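# Tighten the shower hose nut onto the mixer tap

## Task

The shower hose has a nut already started on one of the threads of the mixer tap. Turn that nut until it is hand-tight, and finish with the hose and tap, now joined, lying at rest on the table.

## Robot and tools

Robot: two arms, left_arm (on the +y side of the scene) and right_arm (on the -y side), each with a parallel gripper. Arm names do not match image left and right. Calibrated bases in the scene frame: left_arm at (+0.027, +0.248, +0.045) m, quat_wxyz (+1.000, 0, 0, +0.013); right_arm at (-0.011, -0.255, +0.021) m, quat_wxyz (+1.000, 0, 0, +0.006). For both, up is +z of the base frame.

Frames: the scene frame has its origin at table height, halfway between the nominal bases, +x out over the table, +z up. Reported end_effector_position (m) and end_effector_quat_wxyz, plus each wrist camera's pose, are in that arm's own base frame. Fixed cameras and the table use the scene frame. Offsets you send are along the axes of that arm's current Hand target. On a gripper, +z is the direction the fingers point and y is the closing direction; the reported position is between the pads, roughly 1 cm behind the tips. Reported poses can be wrong by a few cm.

A row is 14 numbers, each in [-1, 1], always for both arms: dx, dy, dz, rx, ry, rz, opening of left_arm, then those seven for right_arm. The first six per arm are an offset (not a pose) from the Hand target held when the action or move began; 1.0 equals 0.6 m or 180 degrees, and rx, ry, rz form a single rotation vector. Opening is absolute: +1 fully open (0.094 m), -1 closed. Sending six zeros re-commands the current Hand target. A 0 opening is a real command (half open), so resend the current opening to leave a gripper alone. Each control step limits commanded orientation to 40 degrees from the measured one.

execute_actions(actions, cameras): actions is a list of up to 15 actions; each action is up to 15 rows, one row per 1/30 s step, and a short action repeats its last row to fill 15 steps. Every row counts from the action's start pose, not from the previous row; a new action starts from the new Hand target, so the same offset sent again moves further. An empty list just returns state and images.

move(target, speed, blend, opening_speed, blocking, cameras): drives each gripper in a straight line to its offset target. target is one 14-number row or a list of up to 15 rows, all offsets from the same starting Hand targets. speed in m/s, 0.002 to 2.9, default 0.25 (rotation up to twice that in rad/s); one number or one per target. blend (m) rounds corners of a list. opening_speed (0.2 or more, per second on the -1..1 scale) makes fingers change gradually; use a low value to close gently. Paths take at least 0.5 s and stop at 10 s. They do not avoid obstacles or the other arm. Fast moves overshoot and hit harder; targets deep past a contact press harder. Avoid paths near an arm's own base. blocking=false returns early while the move continues.

wait(seconds 0 to 10), stop() brakes a running move, zoom_image(camera, region [x0, y0, x1, y1] px, max 504 by 504) enlarges part of the latest image from cam_high, cam_low, cam_left_wrist or cam_right_wrist (each 896x504). finished_scene(scene 1) ends the scene irreversibly; the joined parts must stay put on the table without the robot.

Result lines: Hand target (your last commanded pose after clipping, basis of the next offsets), end effector pose, Joint positions (last value = finger opening in m), Joint velocities ("within noise" when still), Joint torques (include gravity, offsets and noise; numbers 1-3 wrap at ±28 N m), grip_measured (same scale as opening; reads slightly wide when empty, narrower under a squeeze; it tracks the command and shows no contact moment), grip_effort_nm (negative closing, has a lingering offset), Tool commands, and for move a "move:" line: done, off_target, moving, held or fault, with limits such as paced or held. Done means within 10 mm and 2 degrees; it does not tell you about contact. Grippers often rest about a centimetre short due to friction; re-send the remaining offset. An arm blocked by an object keeps pushing until you command it back past the gripper.

Grip: to release, command well above grip_measured. Pads squeeze roughly 50 to 64 N each.

Joint ranges (rad): waist -2.618 to 3.054, shoulder 0 to 3.142, elbow 0 to 3.142 (straight 2.901), wrist pitch and yaw -1.571 to 1.571, wrist roll -2.094 to 2.094. Wrist roll range limits how far one grasp can twist the nut; regrasp to keep turning.

Avoid: dropping parts or releasing them while moving, knocking anything off the table, fast impacts, hard pushes, contact or pressing between the two arms (including closing on the other gripper), and long holds at full stretch or against unreachable poses, which heat motors (MOTOR HOT at 75 °C, arm folds and quits at 90 °C). Loose objects may get a small random shove.

Each tool is called after ">>>" in YAML: its name, and indented under it one key for each argument.

## Session

>>> execute_actions:
  actions: []

Scene clock: 0.00 s.
left_arm: end_effector_position=(+0.3996, -0.0139, +0.1092) grip_measured=+1.000 grip_effort_nm=n/a end_effector_quat_wxyz=(+0.621, -0.007, +0.783, +0.039) | right_arm: end_effector_position=(+0.4037, +0.0055, +0.1140) grip_measured=+1.000 grip_effort_nm=n/a end_effector_quat_wxyz=(+0.601, -0.007, +0.799, -0.012)
Joint positions: left_arm=[-0.119 1.61 0.337 1.041 -0.185 0.01 0.094] | right_arm=[0.028 1.536 0.383 0.872 0.037 -0.018 0.094]
Joint velocities: within noise
Joint torques (N m): no reading
Motor temperatures (°C): left_arm=[27 33 27 30 30 28 30] | right_arm=[28 35 34 35 27 25 28]
Heat: left arm: 33 °C; right arm: 35 °C.
Hand target: left_arm +0.4014, -0.0118, +0.1135; +0.624, -0.012, +0.780, +0.040 | right_arm +0.4059, +0.0065, +0.1205; +0.607, -0.009, +0.794, -0.014
Tool commands: left_gripper/opening=+1.0 right_gripper/opening=+1.0

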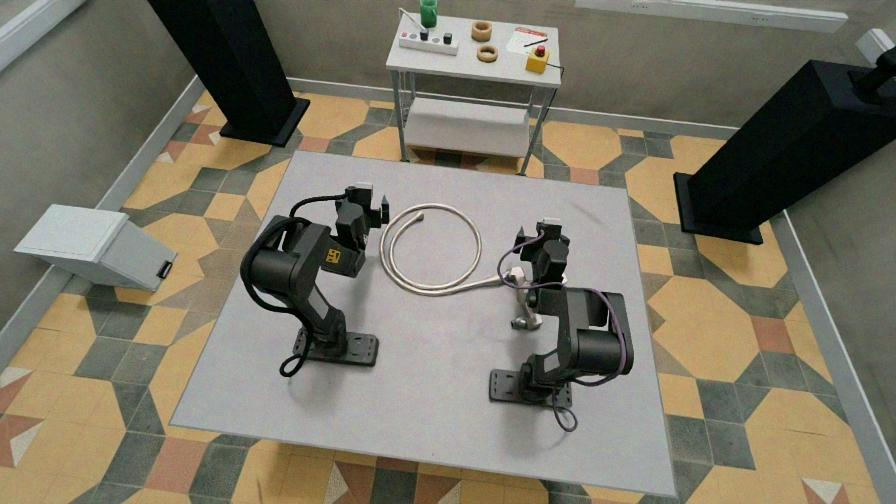

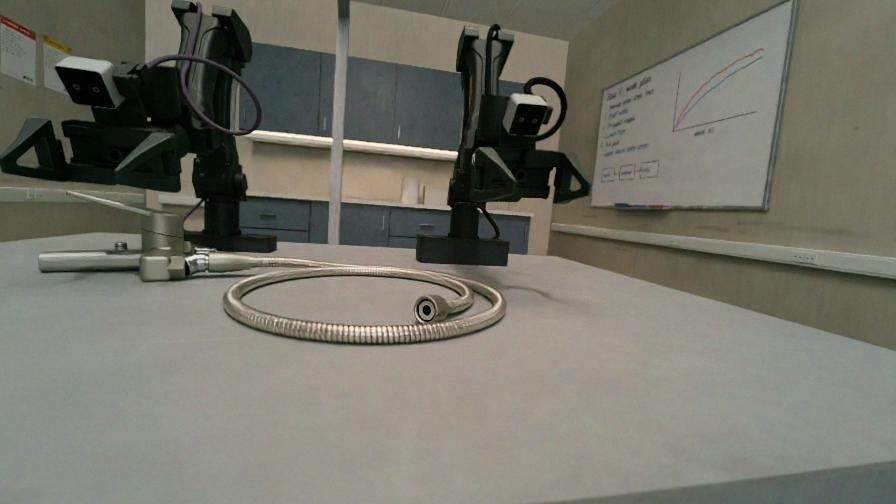

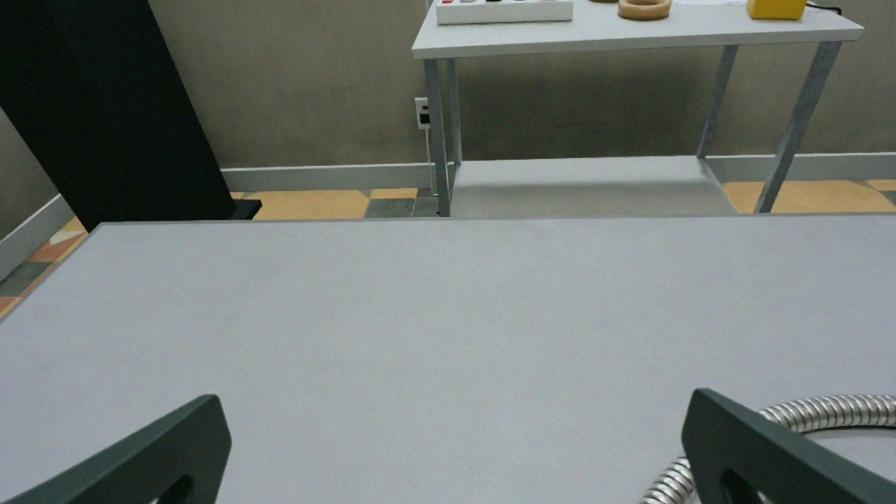

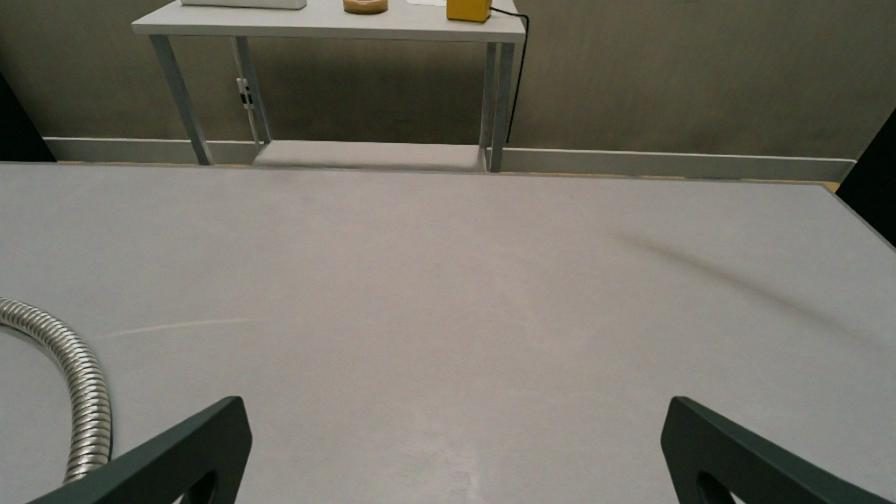

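>>> zoom_image:
  camera: "cam_high"
  region: [460, 230, 600, 350]

>>> zoom_image:
  camera: "cam_low"
  region: [20, 170, 300, 330]

Scaled by 3.600 from the camera's 896x504 image, which has a finer 1280x720 frame.

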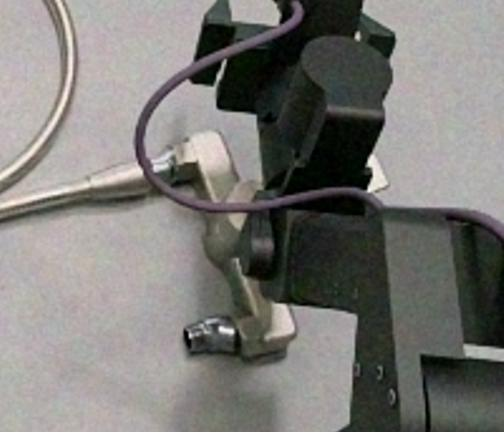

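Scaled by 1.800 from the camera's 896x504 image, which has a finer 1280x720 frame.

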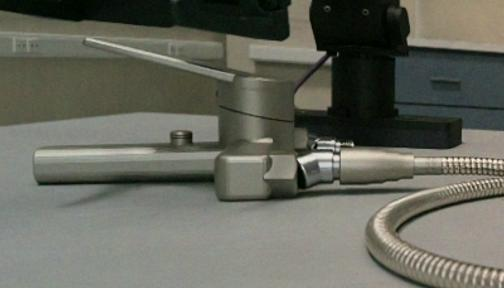

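>>> move:
  target: [0,0,0,0,0,0,1, -0.0605,0.057,-0.286,0,0.283,0,1]

Scene clock: 49.13 s.
left_arm: end_effector_position=(+0.3996, -0.0139, +0.1092) grip_measured=+1.000 grip_effort_nm=0.007 end_effector_quat_wxyz=(+0.621, -0.007, +0.783, +0.039) | right_arm: end_effector_position=(+0.2507, +0.0414, +0.1922) grip_measured=+1.000 grip_effort_nm=-0.007 end_effector_quat_wxyz=(+0.206, -0.001, +0.978, -0.016)
Joint positions: left_arm=[-0.119 1.61 0.337 1.041 -0.185 0.01 0.094] | right_arm=[0.252 1.152 1.153 -1.174 0.131 0.222 0.094]
Joint velocities: within noise
Joint torques (N m): left_arm=[0.08 -4.83 6.94 2.01 -0.02 0] | right_arm=[0.81 -2.41 7.8 0.82 0.09 0.09]
Motor temperatures (°C): left_arm=[27 34 28 39 29 28 30] | right_arm=[28 35 36 40 27 25 28]
Heat: left arm: 39 °C; right arm: 40 °C.
Hand target: left_arm +0.4014, -0.0118, +0.1135; +0.624, -0.012, +0.780, +0.040 | right_arm +0.2500, +0.0437, +0.1994; +0.206, -0.002, +0.978, -0.016
Off the commanded pose: left_arm 0.005 m, 1 deg | right_arm 0.008 m, 0 deg.
move: done
camera_calibration:
cam_right_wrist: T_world_to_cam=[[-0.0228102, -0.999082, 0.0362594, 0.0400315], [-0.999739, 0.0227446, -0.00222188, 0.289851], [0.00139513, -0.0363006, -0.99934, 0.28448], [0, 0, 0, 1]] pos_world=[0.290291, 0.043729, 0.283485]

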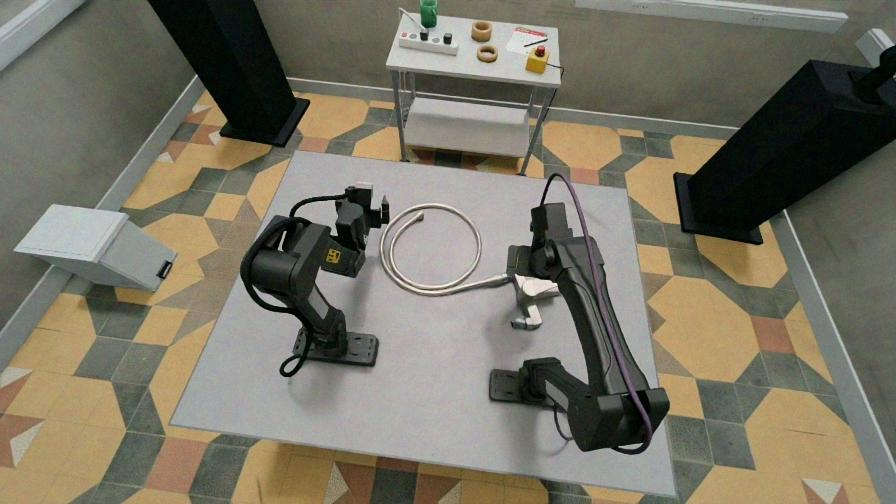

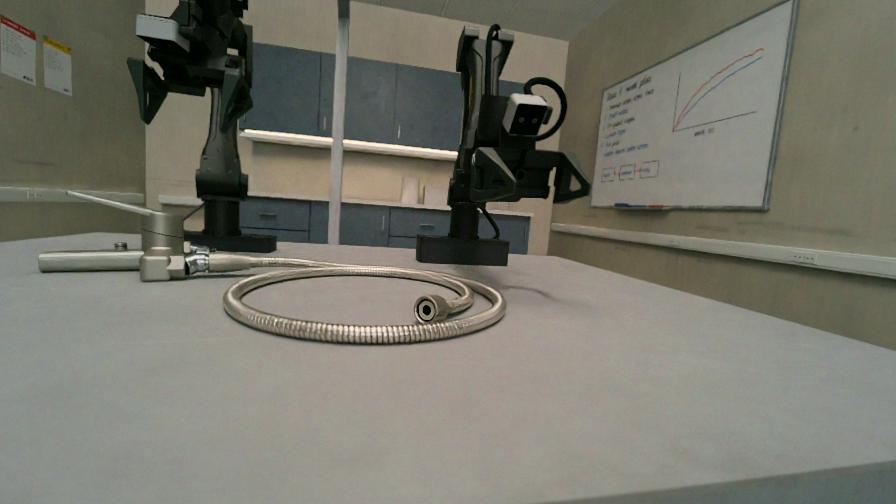

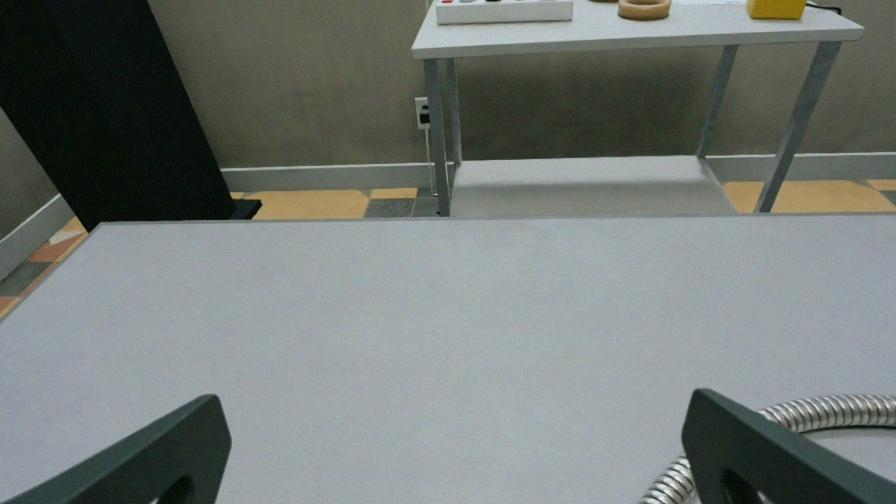

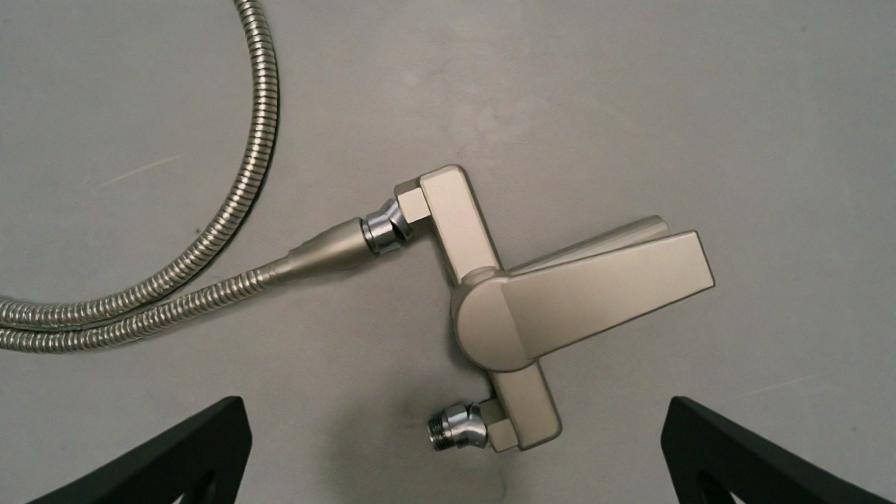

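>>> zoom_image:
  camera: "cam_right_wrist"
  region: [250, 150, 450, 300]

>>> zoom_image:
  camera: "cam_low"
  region: [100, 200, 300, 310]

Scaled by 2.520 from the camera's 896x504 image, which has a finer 1280x720 frame.

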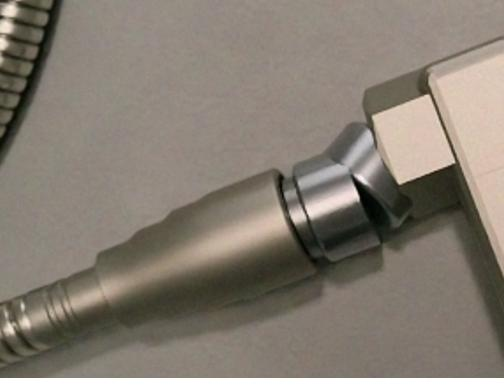

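Scaled by 2.520 from the camera's 896x504 image, which has a finer 1280x720 frame.

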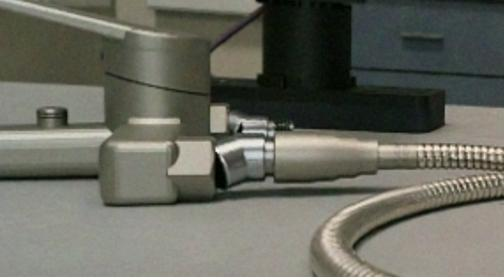

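>>> move:
  target: [0,0,0,0,0,0,1, -0.0322,0.0917,0.1202,-0.1321,0.0798,-0.593,1]
  speed: 0.5

Scene clock: 128.23 s.
left_arm: end_effector_position=(+0.3996, -0.0139, +0.1092) grip_measured=+1.000 grip_effort_nm=0.007 end_effector_quat_wxyz=(+0.621, -0.007, +0.783, +0.039) | right_arm: end_effector_position=(+0.2945, +0.0949, +0.1373) grip_measured=+1.000 grip_effort_nm=-0.012 end_effector_quat_wxyz=(-0.004, +0.809, -0.588, +0.004)
Joint positions: left_arm=[-0.119 1.61 0.337 1.041 -0.185 0.01 0.094] | right_arm=[0.31 1.702 1.483 -1.34 0.002 -1.575 0.094]
Joint velocities: within noise
Joint torques (N m): left_arm=[0.03 -4.81 6.89 2.02 -0.06 -0.01] | right_arm=[0.61 -6.12 7.42 0.07 0.02 -0.04]
Motor temperatures (°C): left_arm=[26 33 28 42 29 28 30] | right_arm=[28 34 39 36 27 25 28]
Heat: left arm: 42 °C; right arm: 39 °C.
Hand target: left_arm +0.4014, -0.0118, +0.1135; +0.624, -0.012, +0.780, +0.040 | right_arm +0.2969, +0.0967, +0.1395; +0.000, +0.813, -0.582, +0.000
Off the commanded pose: left_arm 0.005 m, 1 deg | right_arm 0.004 m, 1 deg.
move: done
camera_calibration:
cam_right_wrist: T_world_to_cam=[[0.955372, 0.294473, 0.0234476, -0.312635], [0.260329, -0.876789, 0.404313, -0.00925049], [0.139618, -0.380166, -0.91432, 0.211831], [0, 0, 0, 1]] pos_world=[0.271515, 0.164483, 0.204752]

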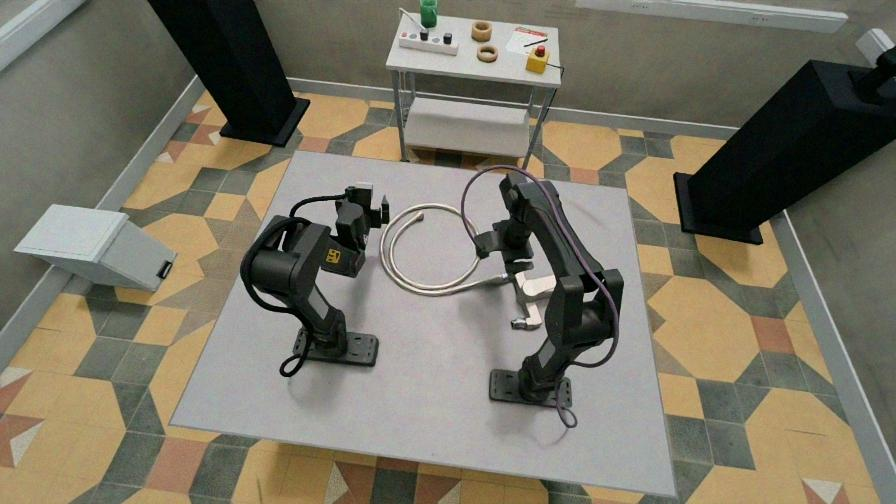

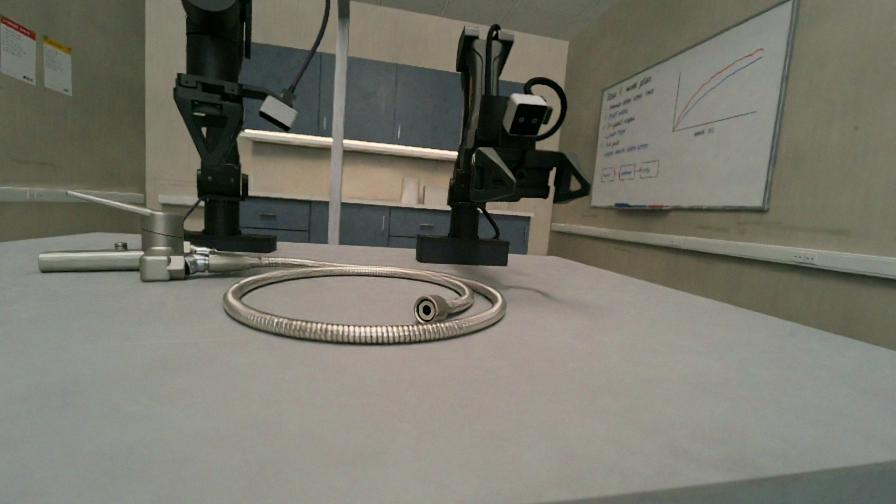

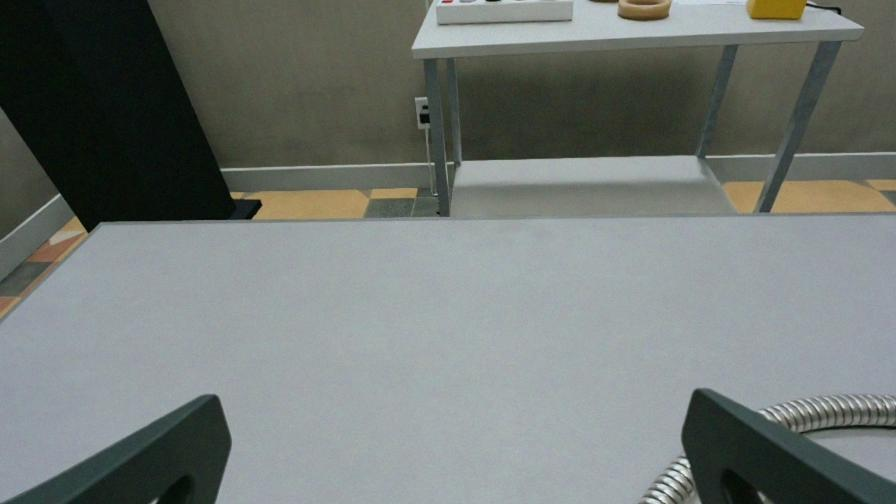

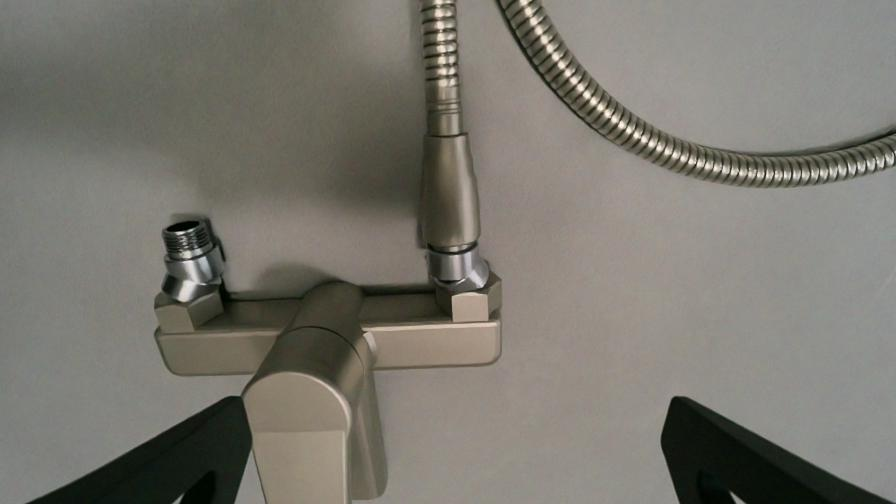

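>>> move:
  target: [0,0,0,0,0,0,1, -0.003,-0.003,0.149,0,0,0,0.1]
  speed: 0.3

Scene clock: 204.70 s.
left_arm: end_effector_position=(+0.3996, -0.0139, +0.1092) grip_measured=+1.000 grip_effort_nm=0.002 end_effector_quat_wxyz=(+0.621, -0.007, +0.783, +0.039) | right_arm: end_effector_position=(+0.2967, +0.0954, +0.0553) grip_measured=+0.103 grip_effort_nm=-0.154 end_effector_quat_wxyz=(+0.001, +0.809, -0.588, +0.002)
Joint positions: left_arm=[-0.119 1.61 0.337 1.041 -0.185 0.01 0.094] | right_arm=[0.31 1.763 1.225 -1.031 0.004 -1.575 0.052]
Joint velocities: within noise
Joint torques (N m): left_arm=[0.01 -4.81 6.95 2.03 -0.05 0] | right_arm=[0.66 -6.94 4.46 0.49 0.01 0]
Motor temperatures (°C): left_arm=[26 33 27 44 29 28 29] | right_arm=[28 35 39 34 26 24 28]
Heat: left arm: 44 °C; right arm: 39 °C.
Hand target: left_arm +0.4014, -0.0118, +0.1135; +0.624, -0.012, +0.780, +0.040 | right_arm +0.2981, +0.0990, +0.0501; +0.000, +0.813, -0.582, +0.000
Off the commanded pose: left_arm 0.005 m, 1 deg | right_arm 0.006 m, 1 deg.
move: done
camera_calibration:
cam_right_wrist: T_world_to_cam=[[0.955544, 0.294574, 0.0127278, -0.312373], [0.264298, -0.87487, 0.405893, 0.0222426], [0.130701, -0.384485, -0.913832, 0.139723], [0, 0, 0, 1]] pos_world=[0.274346, 0.165198, 0.122631]

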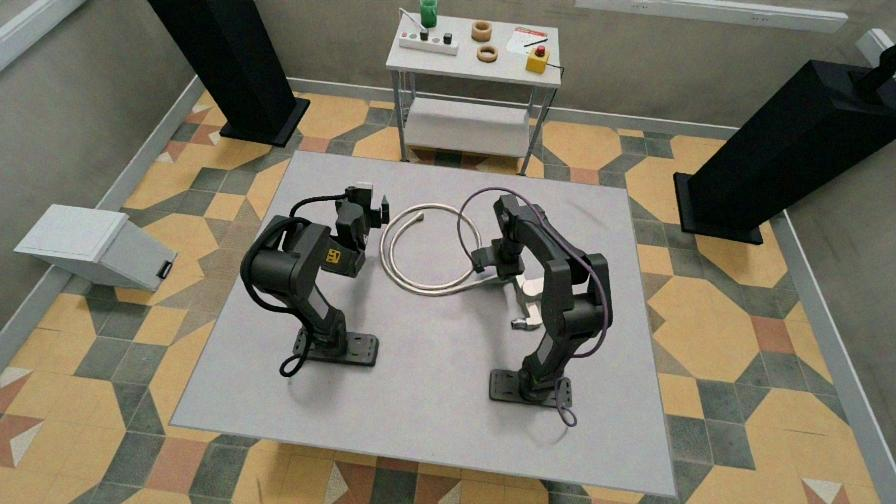

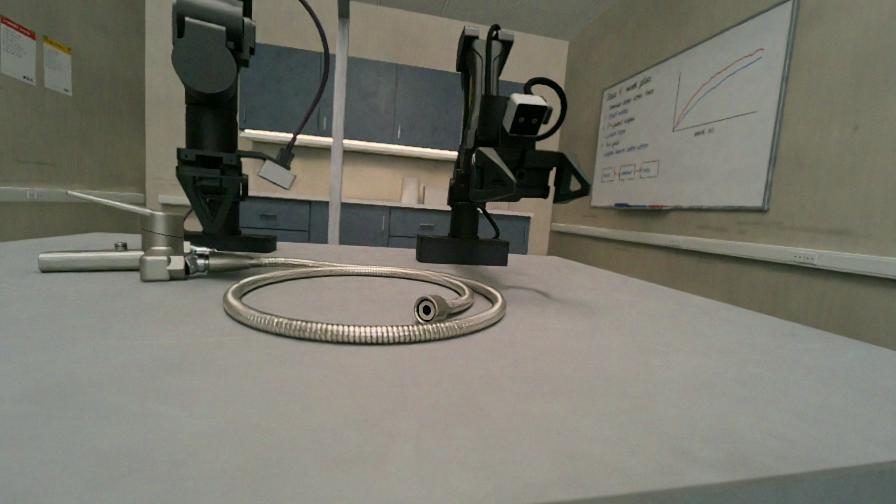

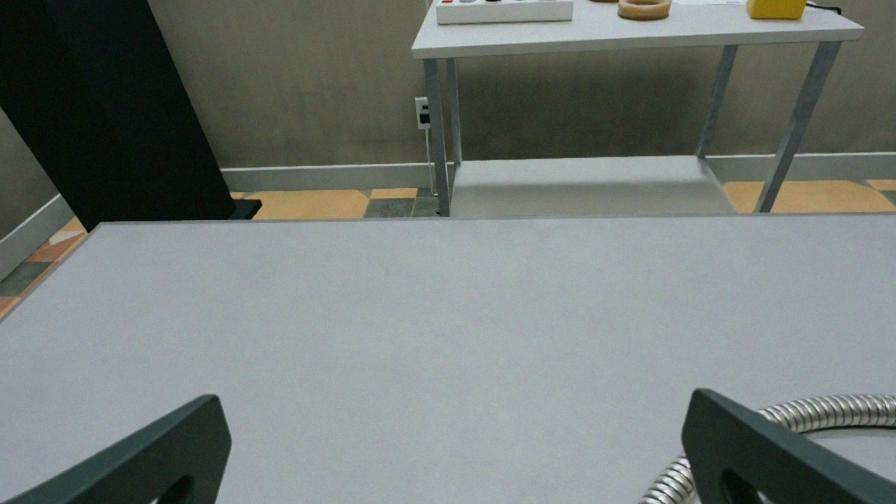

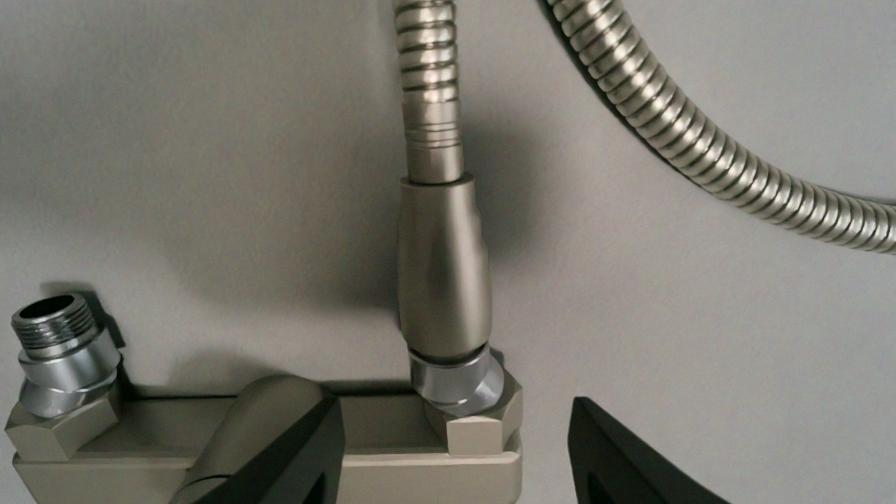

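>>> move:
  target: [0,0,0,0,0,0,1, 0,0.0025,0.0733,0,0,0,0.1]
  speed: 0.15
  cameras: ["cam_low","cam_right_wrist"]

>>> zoom_image:
  camera: "cam_low"
  region: [120, 150, 320, 300]

Scene clock: 243.73 s.
left_arm: end_effector_position=(+0.3996, -0.0139, +0.1092) grip_measured=+1.000 grip_effort_nm=0.007 end_effector_quat_wxyz=(+0.621, -0.007, +0.783, +0.039) | right_arm: end_effector_position=(+0.2977, +0.0957, +0.0133) grip_measured=+0.103 grip_effort_nm=-0.154 end_effector_quat_wxyz=(-0.003, +0.809, -0.588, +0.004)
Joint positions: left_arm=[-0.119 1.61 0.337 1.041 -0.185 0.01 0.094] | right_arm=[0.31 1.82 1.116 -0.858 0.004 -1.575 0.052]
Joint velocities: within noise
Joint torques (N m): left_arm=[0.16 -4.86 6.89 2.02 -0.08 -0.03] | right_arm=[0.66 -6.83 3.95 0.49 0.01 0]
Motor temperatures (°C): left_arm=[26 33 27 45 29 28 29] | right_arm=[28 34 36 33 26 24 28]
Heat: left arm: 45 °C; right arm: 36 °C.
Hand target: left_arm +0.4014, -0.0118, +0.1135; +0.624, -0.012, +0.780, +0.040 | right_arm +0.2967, +0.0985, +0.0061; +0.000, +0.813, -0.582, +0.000
Off the commanded pose: left_arm 0.005 m, 1 deg | right_arm 0.008 m, 1 deg.
move: done
camera_calibration:
cam_right_wrist: T_world_to_cam=[[0.955431, 0.294511, 0.0203666, -0.312926], [0.261334, -0.875855, 0.405688, 0.0403202], [0.137318, -0.382285, -0.913784, 0.0991809], [0, 0, 0, 1]] pos_world=[0.274823, 0.16539, 0.0806458]
Images, in order (width x height): cam_low 896x504, cam_right_wrist 896x504.

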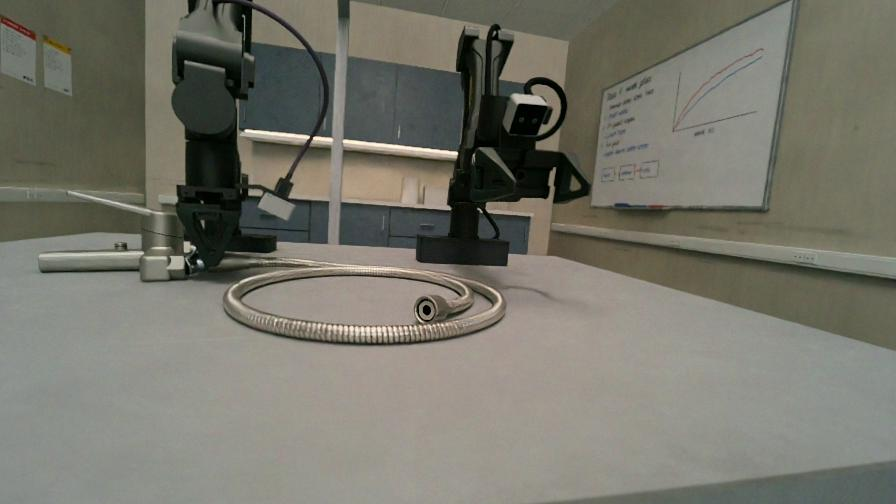

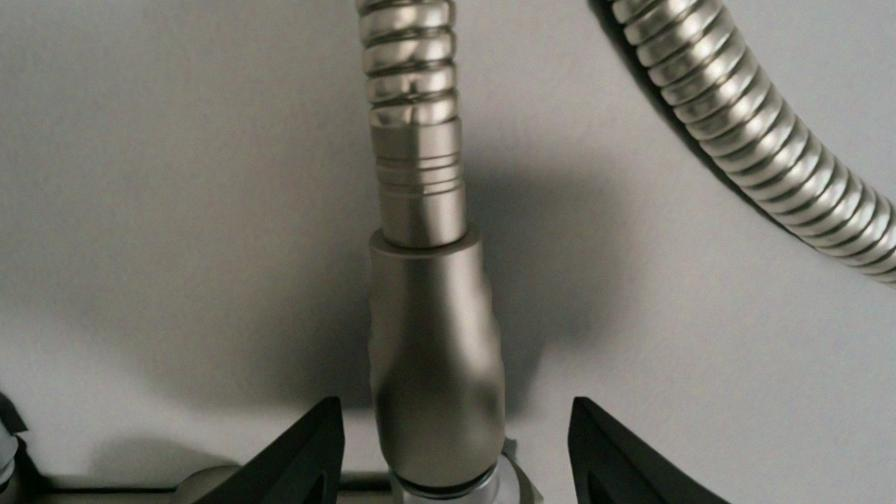

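Scaled by 2.520 from the camera's 896x504 image, which has a finer 1280x720 frame.

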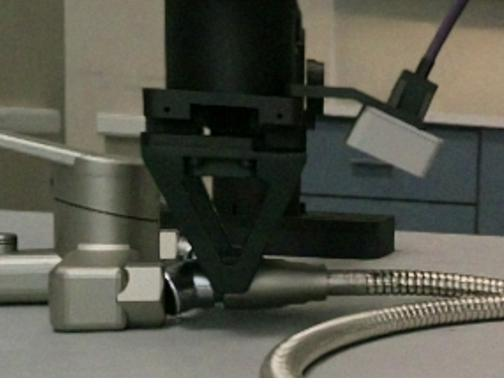

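>>> move:
  target: [0,0,0,0,0,0,1, 0.0067,0.0067,-0.004,0,0,-0.0222,0]
  speed: 0.15
  cameras: ["cam_low","cam_right_wrist"]

Scene clock: 290.87 s.
left_arm: end_effector_position=(+0.3996, -0.0139, +0.1092) grip_measured=+1.000 grip_effort_nm=0.007 end_effector_quat_wxyz=(+0.621, -0.007, +0.783, +0.039) | right_arm: end_effector_position=(+0.2951, +0.0948, +0.0115) grip_measured=+0.003 grip_effort_nm=-0.154 end_effector_quat_wxyz=(+0.001, +0.831, -0.556, +0.002)
Joint positions: left_arm=[-0.119 1.61 0.337 1.041 -0.185 0.01 0.094] | right_arm=[0.31 1.82 1.108 -0.858 0.004 -1.652 0.047]
Joint velocities: within noise
Joint torques (N m): left_arm=[0.05 -4.83 6.87 2.02 -0.07 -0.02] | right_arm=[-0.55 -8.18 3.64 0.41 0.01 -0.05]
Motor temperatures (°C): left_arm=[26 33 27 45 29 28 29] | right_arm=[28 34 35 33 26 24 28]
Heat: left arm: 45 °C; right arm: 35 °C.
Hand target: left_arm +0.4014, -0.0118, +0.1135; +0.624, -0.012, +0.780, +0.040 | right_arm +0.2942, +0.0934, +0.0085; +0.000, +0.833, -0.554, +0.000
Off the commanded pose: left_arm 0.005 m, 1 deg | right_arm 0.003 m, 0 deg.
move: done
camera_calibration:
cam_right_wrist: T_world_to_cam=[[0.930188, 0.366872, 0.0124707, -0.309383], [0.330592, -0.852003, 0.405956, 0.0182551], [0.159559, -0.373492, -0.913808, 0.0901533], [0, 0, 0, 1]] pos_world=[0.267365, 0.162729, 0.0788302]
Images, in order (width x height): cam_low 896x504, cam_right_wrist 896x504.

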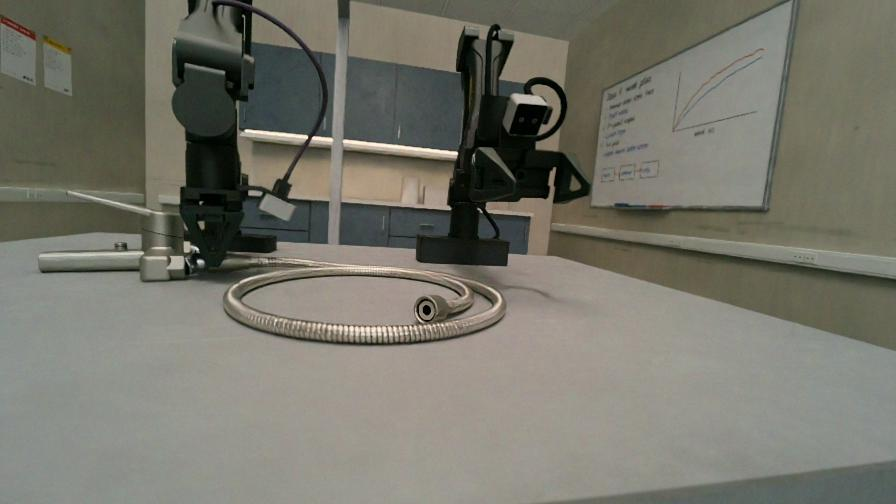

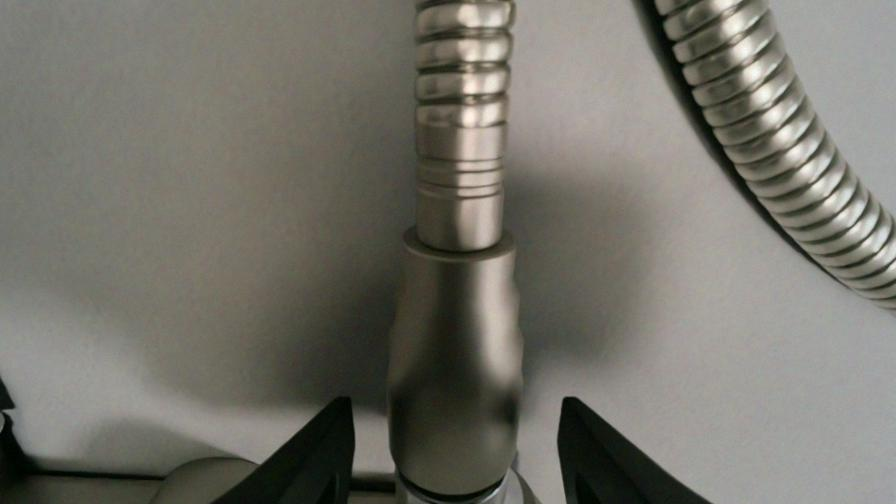

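>>> move:
  target: [0,0,0,0,0,0,1, 0.01,0,-0.005,-0.1556,0,0,-0.1]
  speed: 0.25
  cameras: ["cam_low","cam_right_wrist"]

>>> zoom_image:
  camera: "cam_low"
  region: [120, 150, 320, 300]

Scene clock: 300.80 s.
left_arm: end_effector_position=(+0.3996, -0.0139, +0.1092) grip_measured=+1.000 grip_effort_nm=0.002 end_effector_quat_wxyz=(+0.621, -0.007, +0.783, +0.039) | right_arm: end_effector_position=(+0.2975, +0.0889, +0.0134) grip_measured=-0.097 grip_effort_nm=-0.154 end_effector_quat_wxyz=(+0.189, +0.811, -0.540, -0.123)
Joint positions: left_arm=[-0.119 1.61 0.337 1.041 -0.185 0.01 0.094] | right_arm=[0.311 2.238 1.636 -1.421 0.042 -1.646 0.042]
Joint velocities: within noise
Joint torques (N m): left_arm=[-0.01 -4.97 6.83 2.04 -0.05 0] | right_arm=[-0.12 -8.94 5.97 -0.95 0.06 0.02]
Motor temperatures (°C): left_arm=[26 33 27 46 29 28 29] | right_arm=[28 34 35 33 26 24 28]
Heat: left arm: 46 °C; right arm: 35 °C.
Hand target: left_arm +0.4014, -0.0118, +0.1135; +0.624, -0.012, +0.780, +0.040 | right_arm +0.2965, +0.0879, +0.0115; +0.201, +0.808, -0.537, -0.134
Off the commanded pose: left_arm 0.005 m, 1 deg | right_arm 0.002 m, 2 deg.
move: done
camera_calibration:
cam_right_wrist: T_world_to_cam=[[0.83972, 0.333306, -0.428693, -0.273798], [0.500859, -0.780398, 0.374323, -0.0449492], [-0.209787, -0.529042, -0.822255, 0.211727], [0, 0, 0, 1]] pos_world=[0.296844, 0.168193, 0.0735437]
Images, in order (width x height): cam_low 896x504, cam_right_wrist 896x504.

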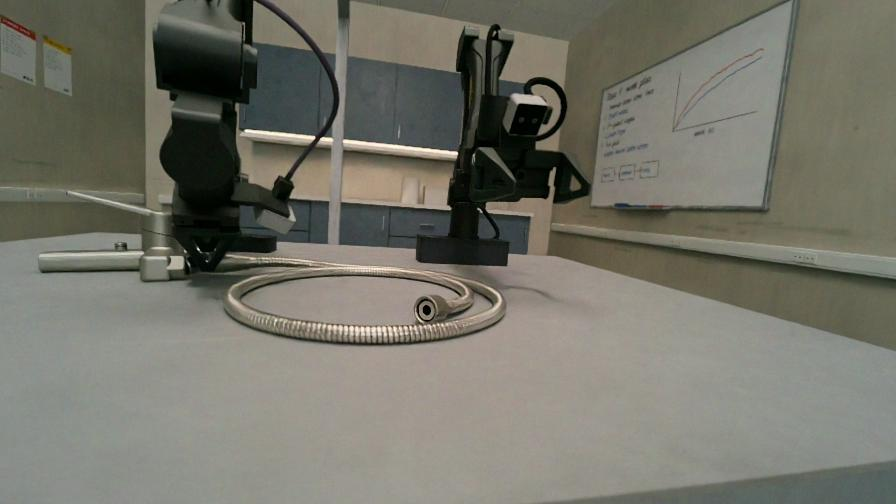

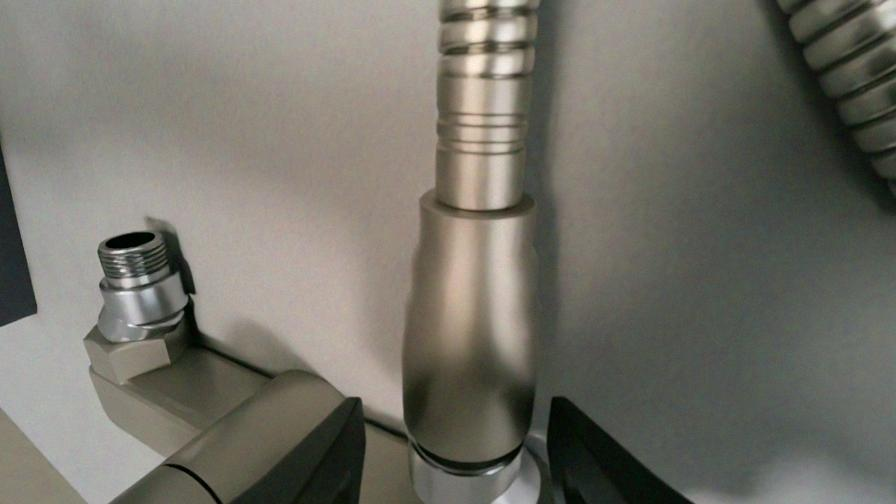

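Scaled by 2.520 from the camera's 896x504 image, which has a finer 1280x720 frame.

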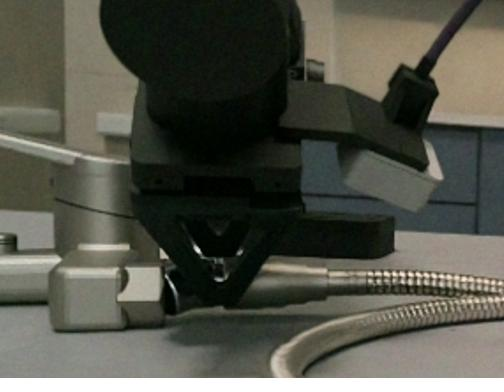

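>>> move:
  target:
    - [0,0,0,0,0,0,1, 0,-0.005,0.001,0,0,0,-0.1]
    - [0,0,0,0,0,0,1, 0,-0.005,0.001,0,0,0,-0.8]
  speed: 0.25
  opening_speed: 1
  cameras: ["cam_low","cam_right_wrist"]

Scene clock: 315.20 s.
left_arm: end_effector_position=(+0.3996, -0.0139, +0.1092) grip_measured=+1.000 grip_effort_nm=0.007 end_effector_quat_wxyz=(+0.621, -0.007, +0.783, +0.039) | right_arm: end_effector_position=(+0.2995, +0.0896, +0.0122) grip_measured=-0.453 grip_effort_nm=-1.028 end_effector_quat_wxyz=(+0.189, +0.810, -0.541, -0.122)
Joint positions: left_arm=[-0.119 1.61 0.337 1.041 -0.185 0.01 0.094] | right_arm=[0.311 2.248 1.647 -1.422 0.042 -1.643 0.026]
Joint velocities: within noise
Joint torques (N m): left_arm=[0.16 -4.79 6.9 2.01 -0.05 -0.03] | right_arm=[-0.05 -8.91 6.01 -0.95 0.04 0]
Motor temperatures (°C): left_arm=[26 33 27 46 29 28 29] | right_arm=[28 34 36 33 26 24 28]
Heat: left arm: 46 °C; right arm: 36 °C.
Hand target: left_arm +0.4014, -0.0118, +0.1135; +0.624, -0.012, +0.780, +0.040 | right_arm +0.2987, +0.0888, +0.0096; +0.201, +0.808, -0.537, -0.134
Off the commanded pose: left_arm 0.005 m, 1 deg | right_arm 0.003 m, 2 deg.
move: done
camera_calibration:
cam_right_wrist: T_world_to_cam=[[0.840865, 0.33051, -0.428612, -0.276219], [0.498523, -0.781312, 0.375535, -0.0441677], [-0.210762, -0.529447, -0.821745, 0.211924], [0, 0, 0, 1]] pos_world=[0.298947, 0.168987, 0.0723434]
Images, in order (width x height): cam_low 896x504, cam_right_wrist 896x504.

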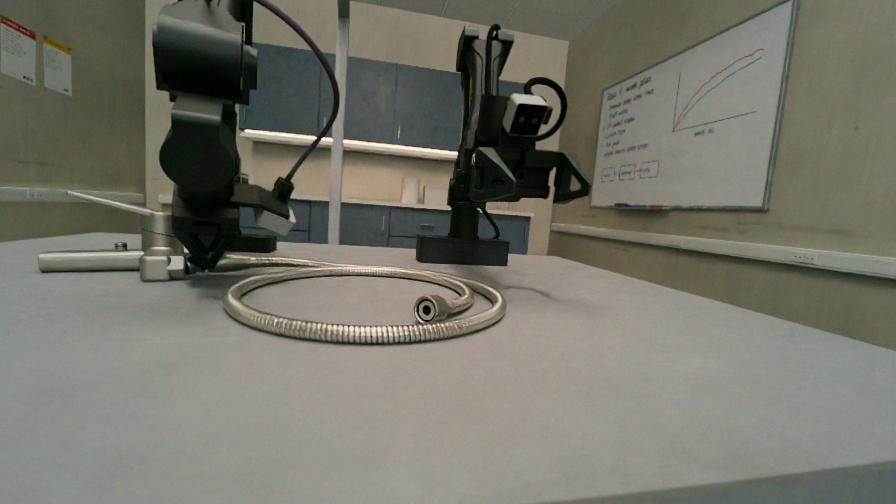

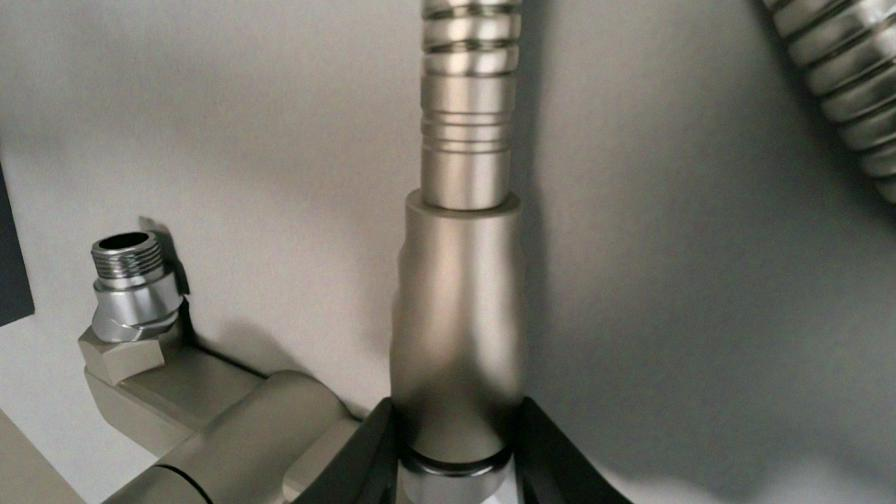

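>>> move:
  target:
    - [0,0,0,0,0,0,1, 0.0005,0.0069,0.0037,0.333,0,0,-0.8]
    - [0,0,0,0,0,0,1, 0.0005,0.0069,0.0037,0.333,0,0,-0.8]
  speed: 0.35
  cameras: ["cam_high","cam_low","cam_right_wrist"]

>>> zoom_image:
  camera: "cam_low"
  region: [120, 150, 320, 300]

Scene clock: 332.20 s.
left_arm: end_effector_position=(+0.3996, -0.0139, +0.1092) grip_measured=+1.000 grip_effort_nm=0.007 end_effector_quat_wxyz=(+0.621, -0.007, +0.783, +0.039) | right_arm: end_effector_position=(+0.2871, +0.0849, +0.0163) grip_measured=-0.454 grip_effort_nm=-1.038 end_effector_quat_wxyz=(-0.190, +0.816, -0.525, +0.150)
Joint positions: left_arm=[-0.119 1.61 0.337 1.041 -0.185 0.01 0.094] | right_arm=[0.265 1.401 0.558 -0.24 -0.032 -1.726 0.026]
Joint velocities: within noise
Joint torques (N m): left_arm=[0.06 -4.85 6.93 2.05 -0.04 -0.01] | right_arm=[-2.26 -3.41 1.42 2.6 -0.44 0.12]
Motor temperatures (°C): left_arm=[26 33 27 46 29 28 29] | right_arm=[28 35 36 34 26 24 29]
Heat: left arm: 46 °C; right arm: 36 °C.
Hand target: left_arm +0.4014, -0.0118, +0.1135; +0.624, -0.012, +0.780, +0.040 | right_arm +0.2945, +0.0867, +0.0096; -0.229, +0.800, -0.532, +0.152
Off the commanded pose: left_arm 0.005 m, 1 deg | right_arm 0.010 m, 5 deg.
move: off_target (right_arm)
camera_calibration:
cam_right_wrist: T_world_to_cam=[[0.800755, 0.3612, 0.477835, -0.268417], [0.176786, -0.904708, 0.387621, 0.0594108], [0.57231, -0.225915, -0.788304, -0.0410535], [0, 0, 0, 1]] pos_world=[0.227929, 0.141427, 0.0728675]
Images, in order (width x height): cam_high 896x504, cam_low 896x504, cam_right_wrist 896x504.

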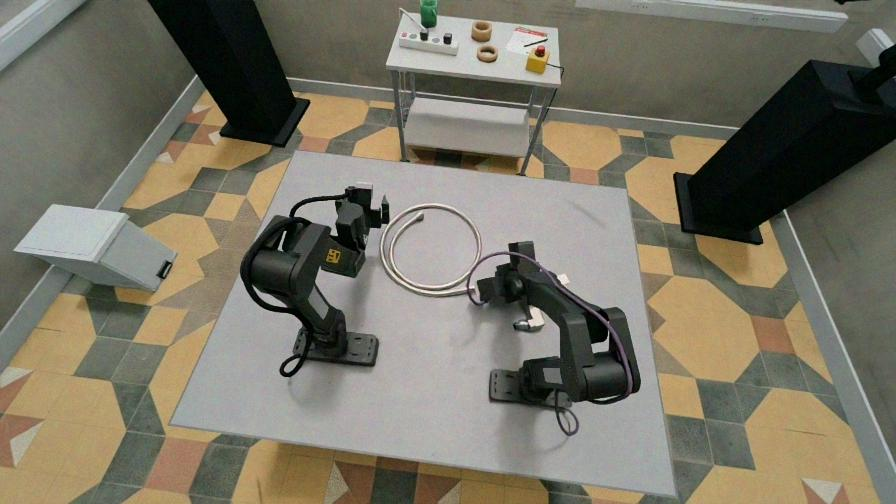

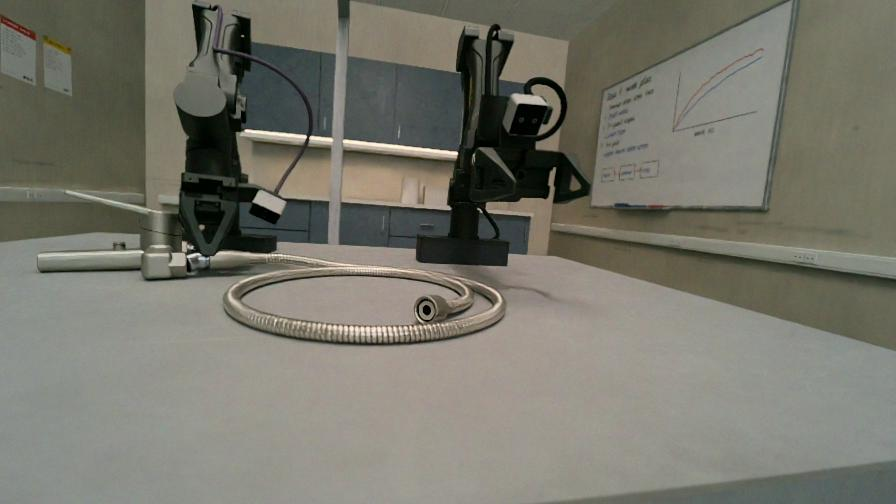

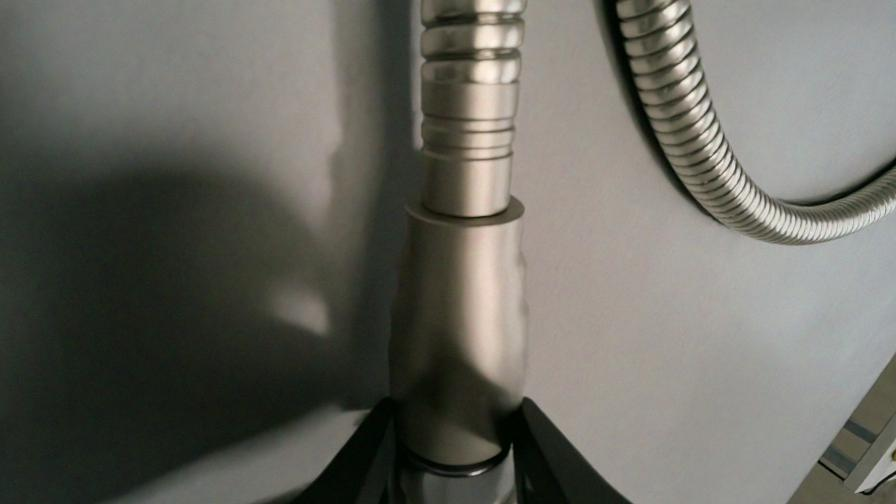

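Scaled by 2.520 from the camera's 896x504 image, which has a finer 1280x720 frame.

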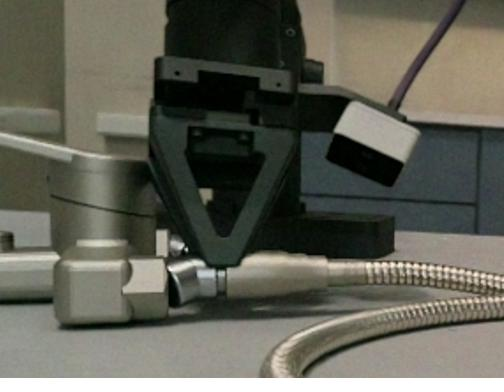

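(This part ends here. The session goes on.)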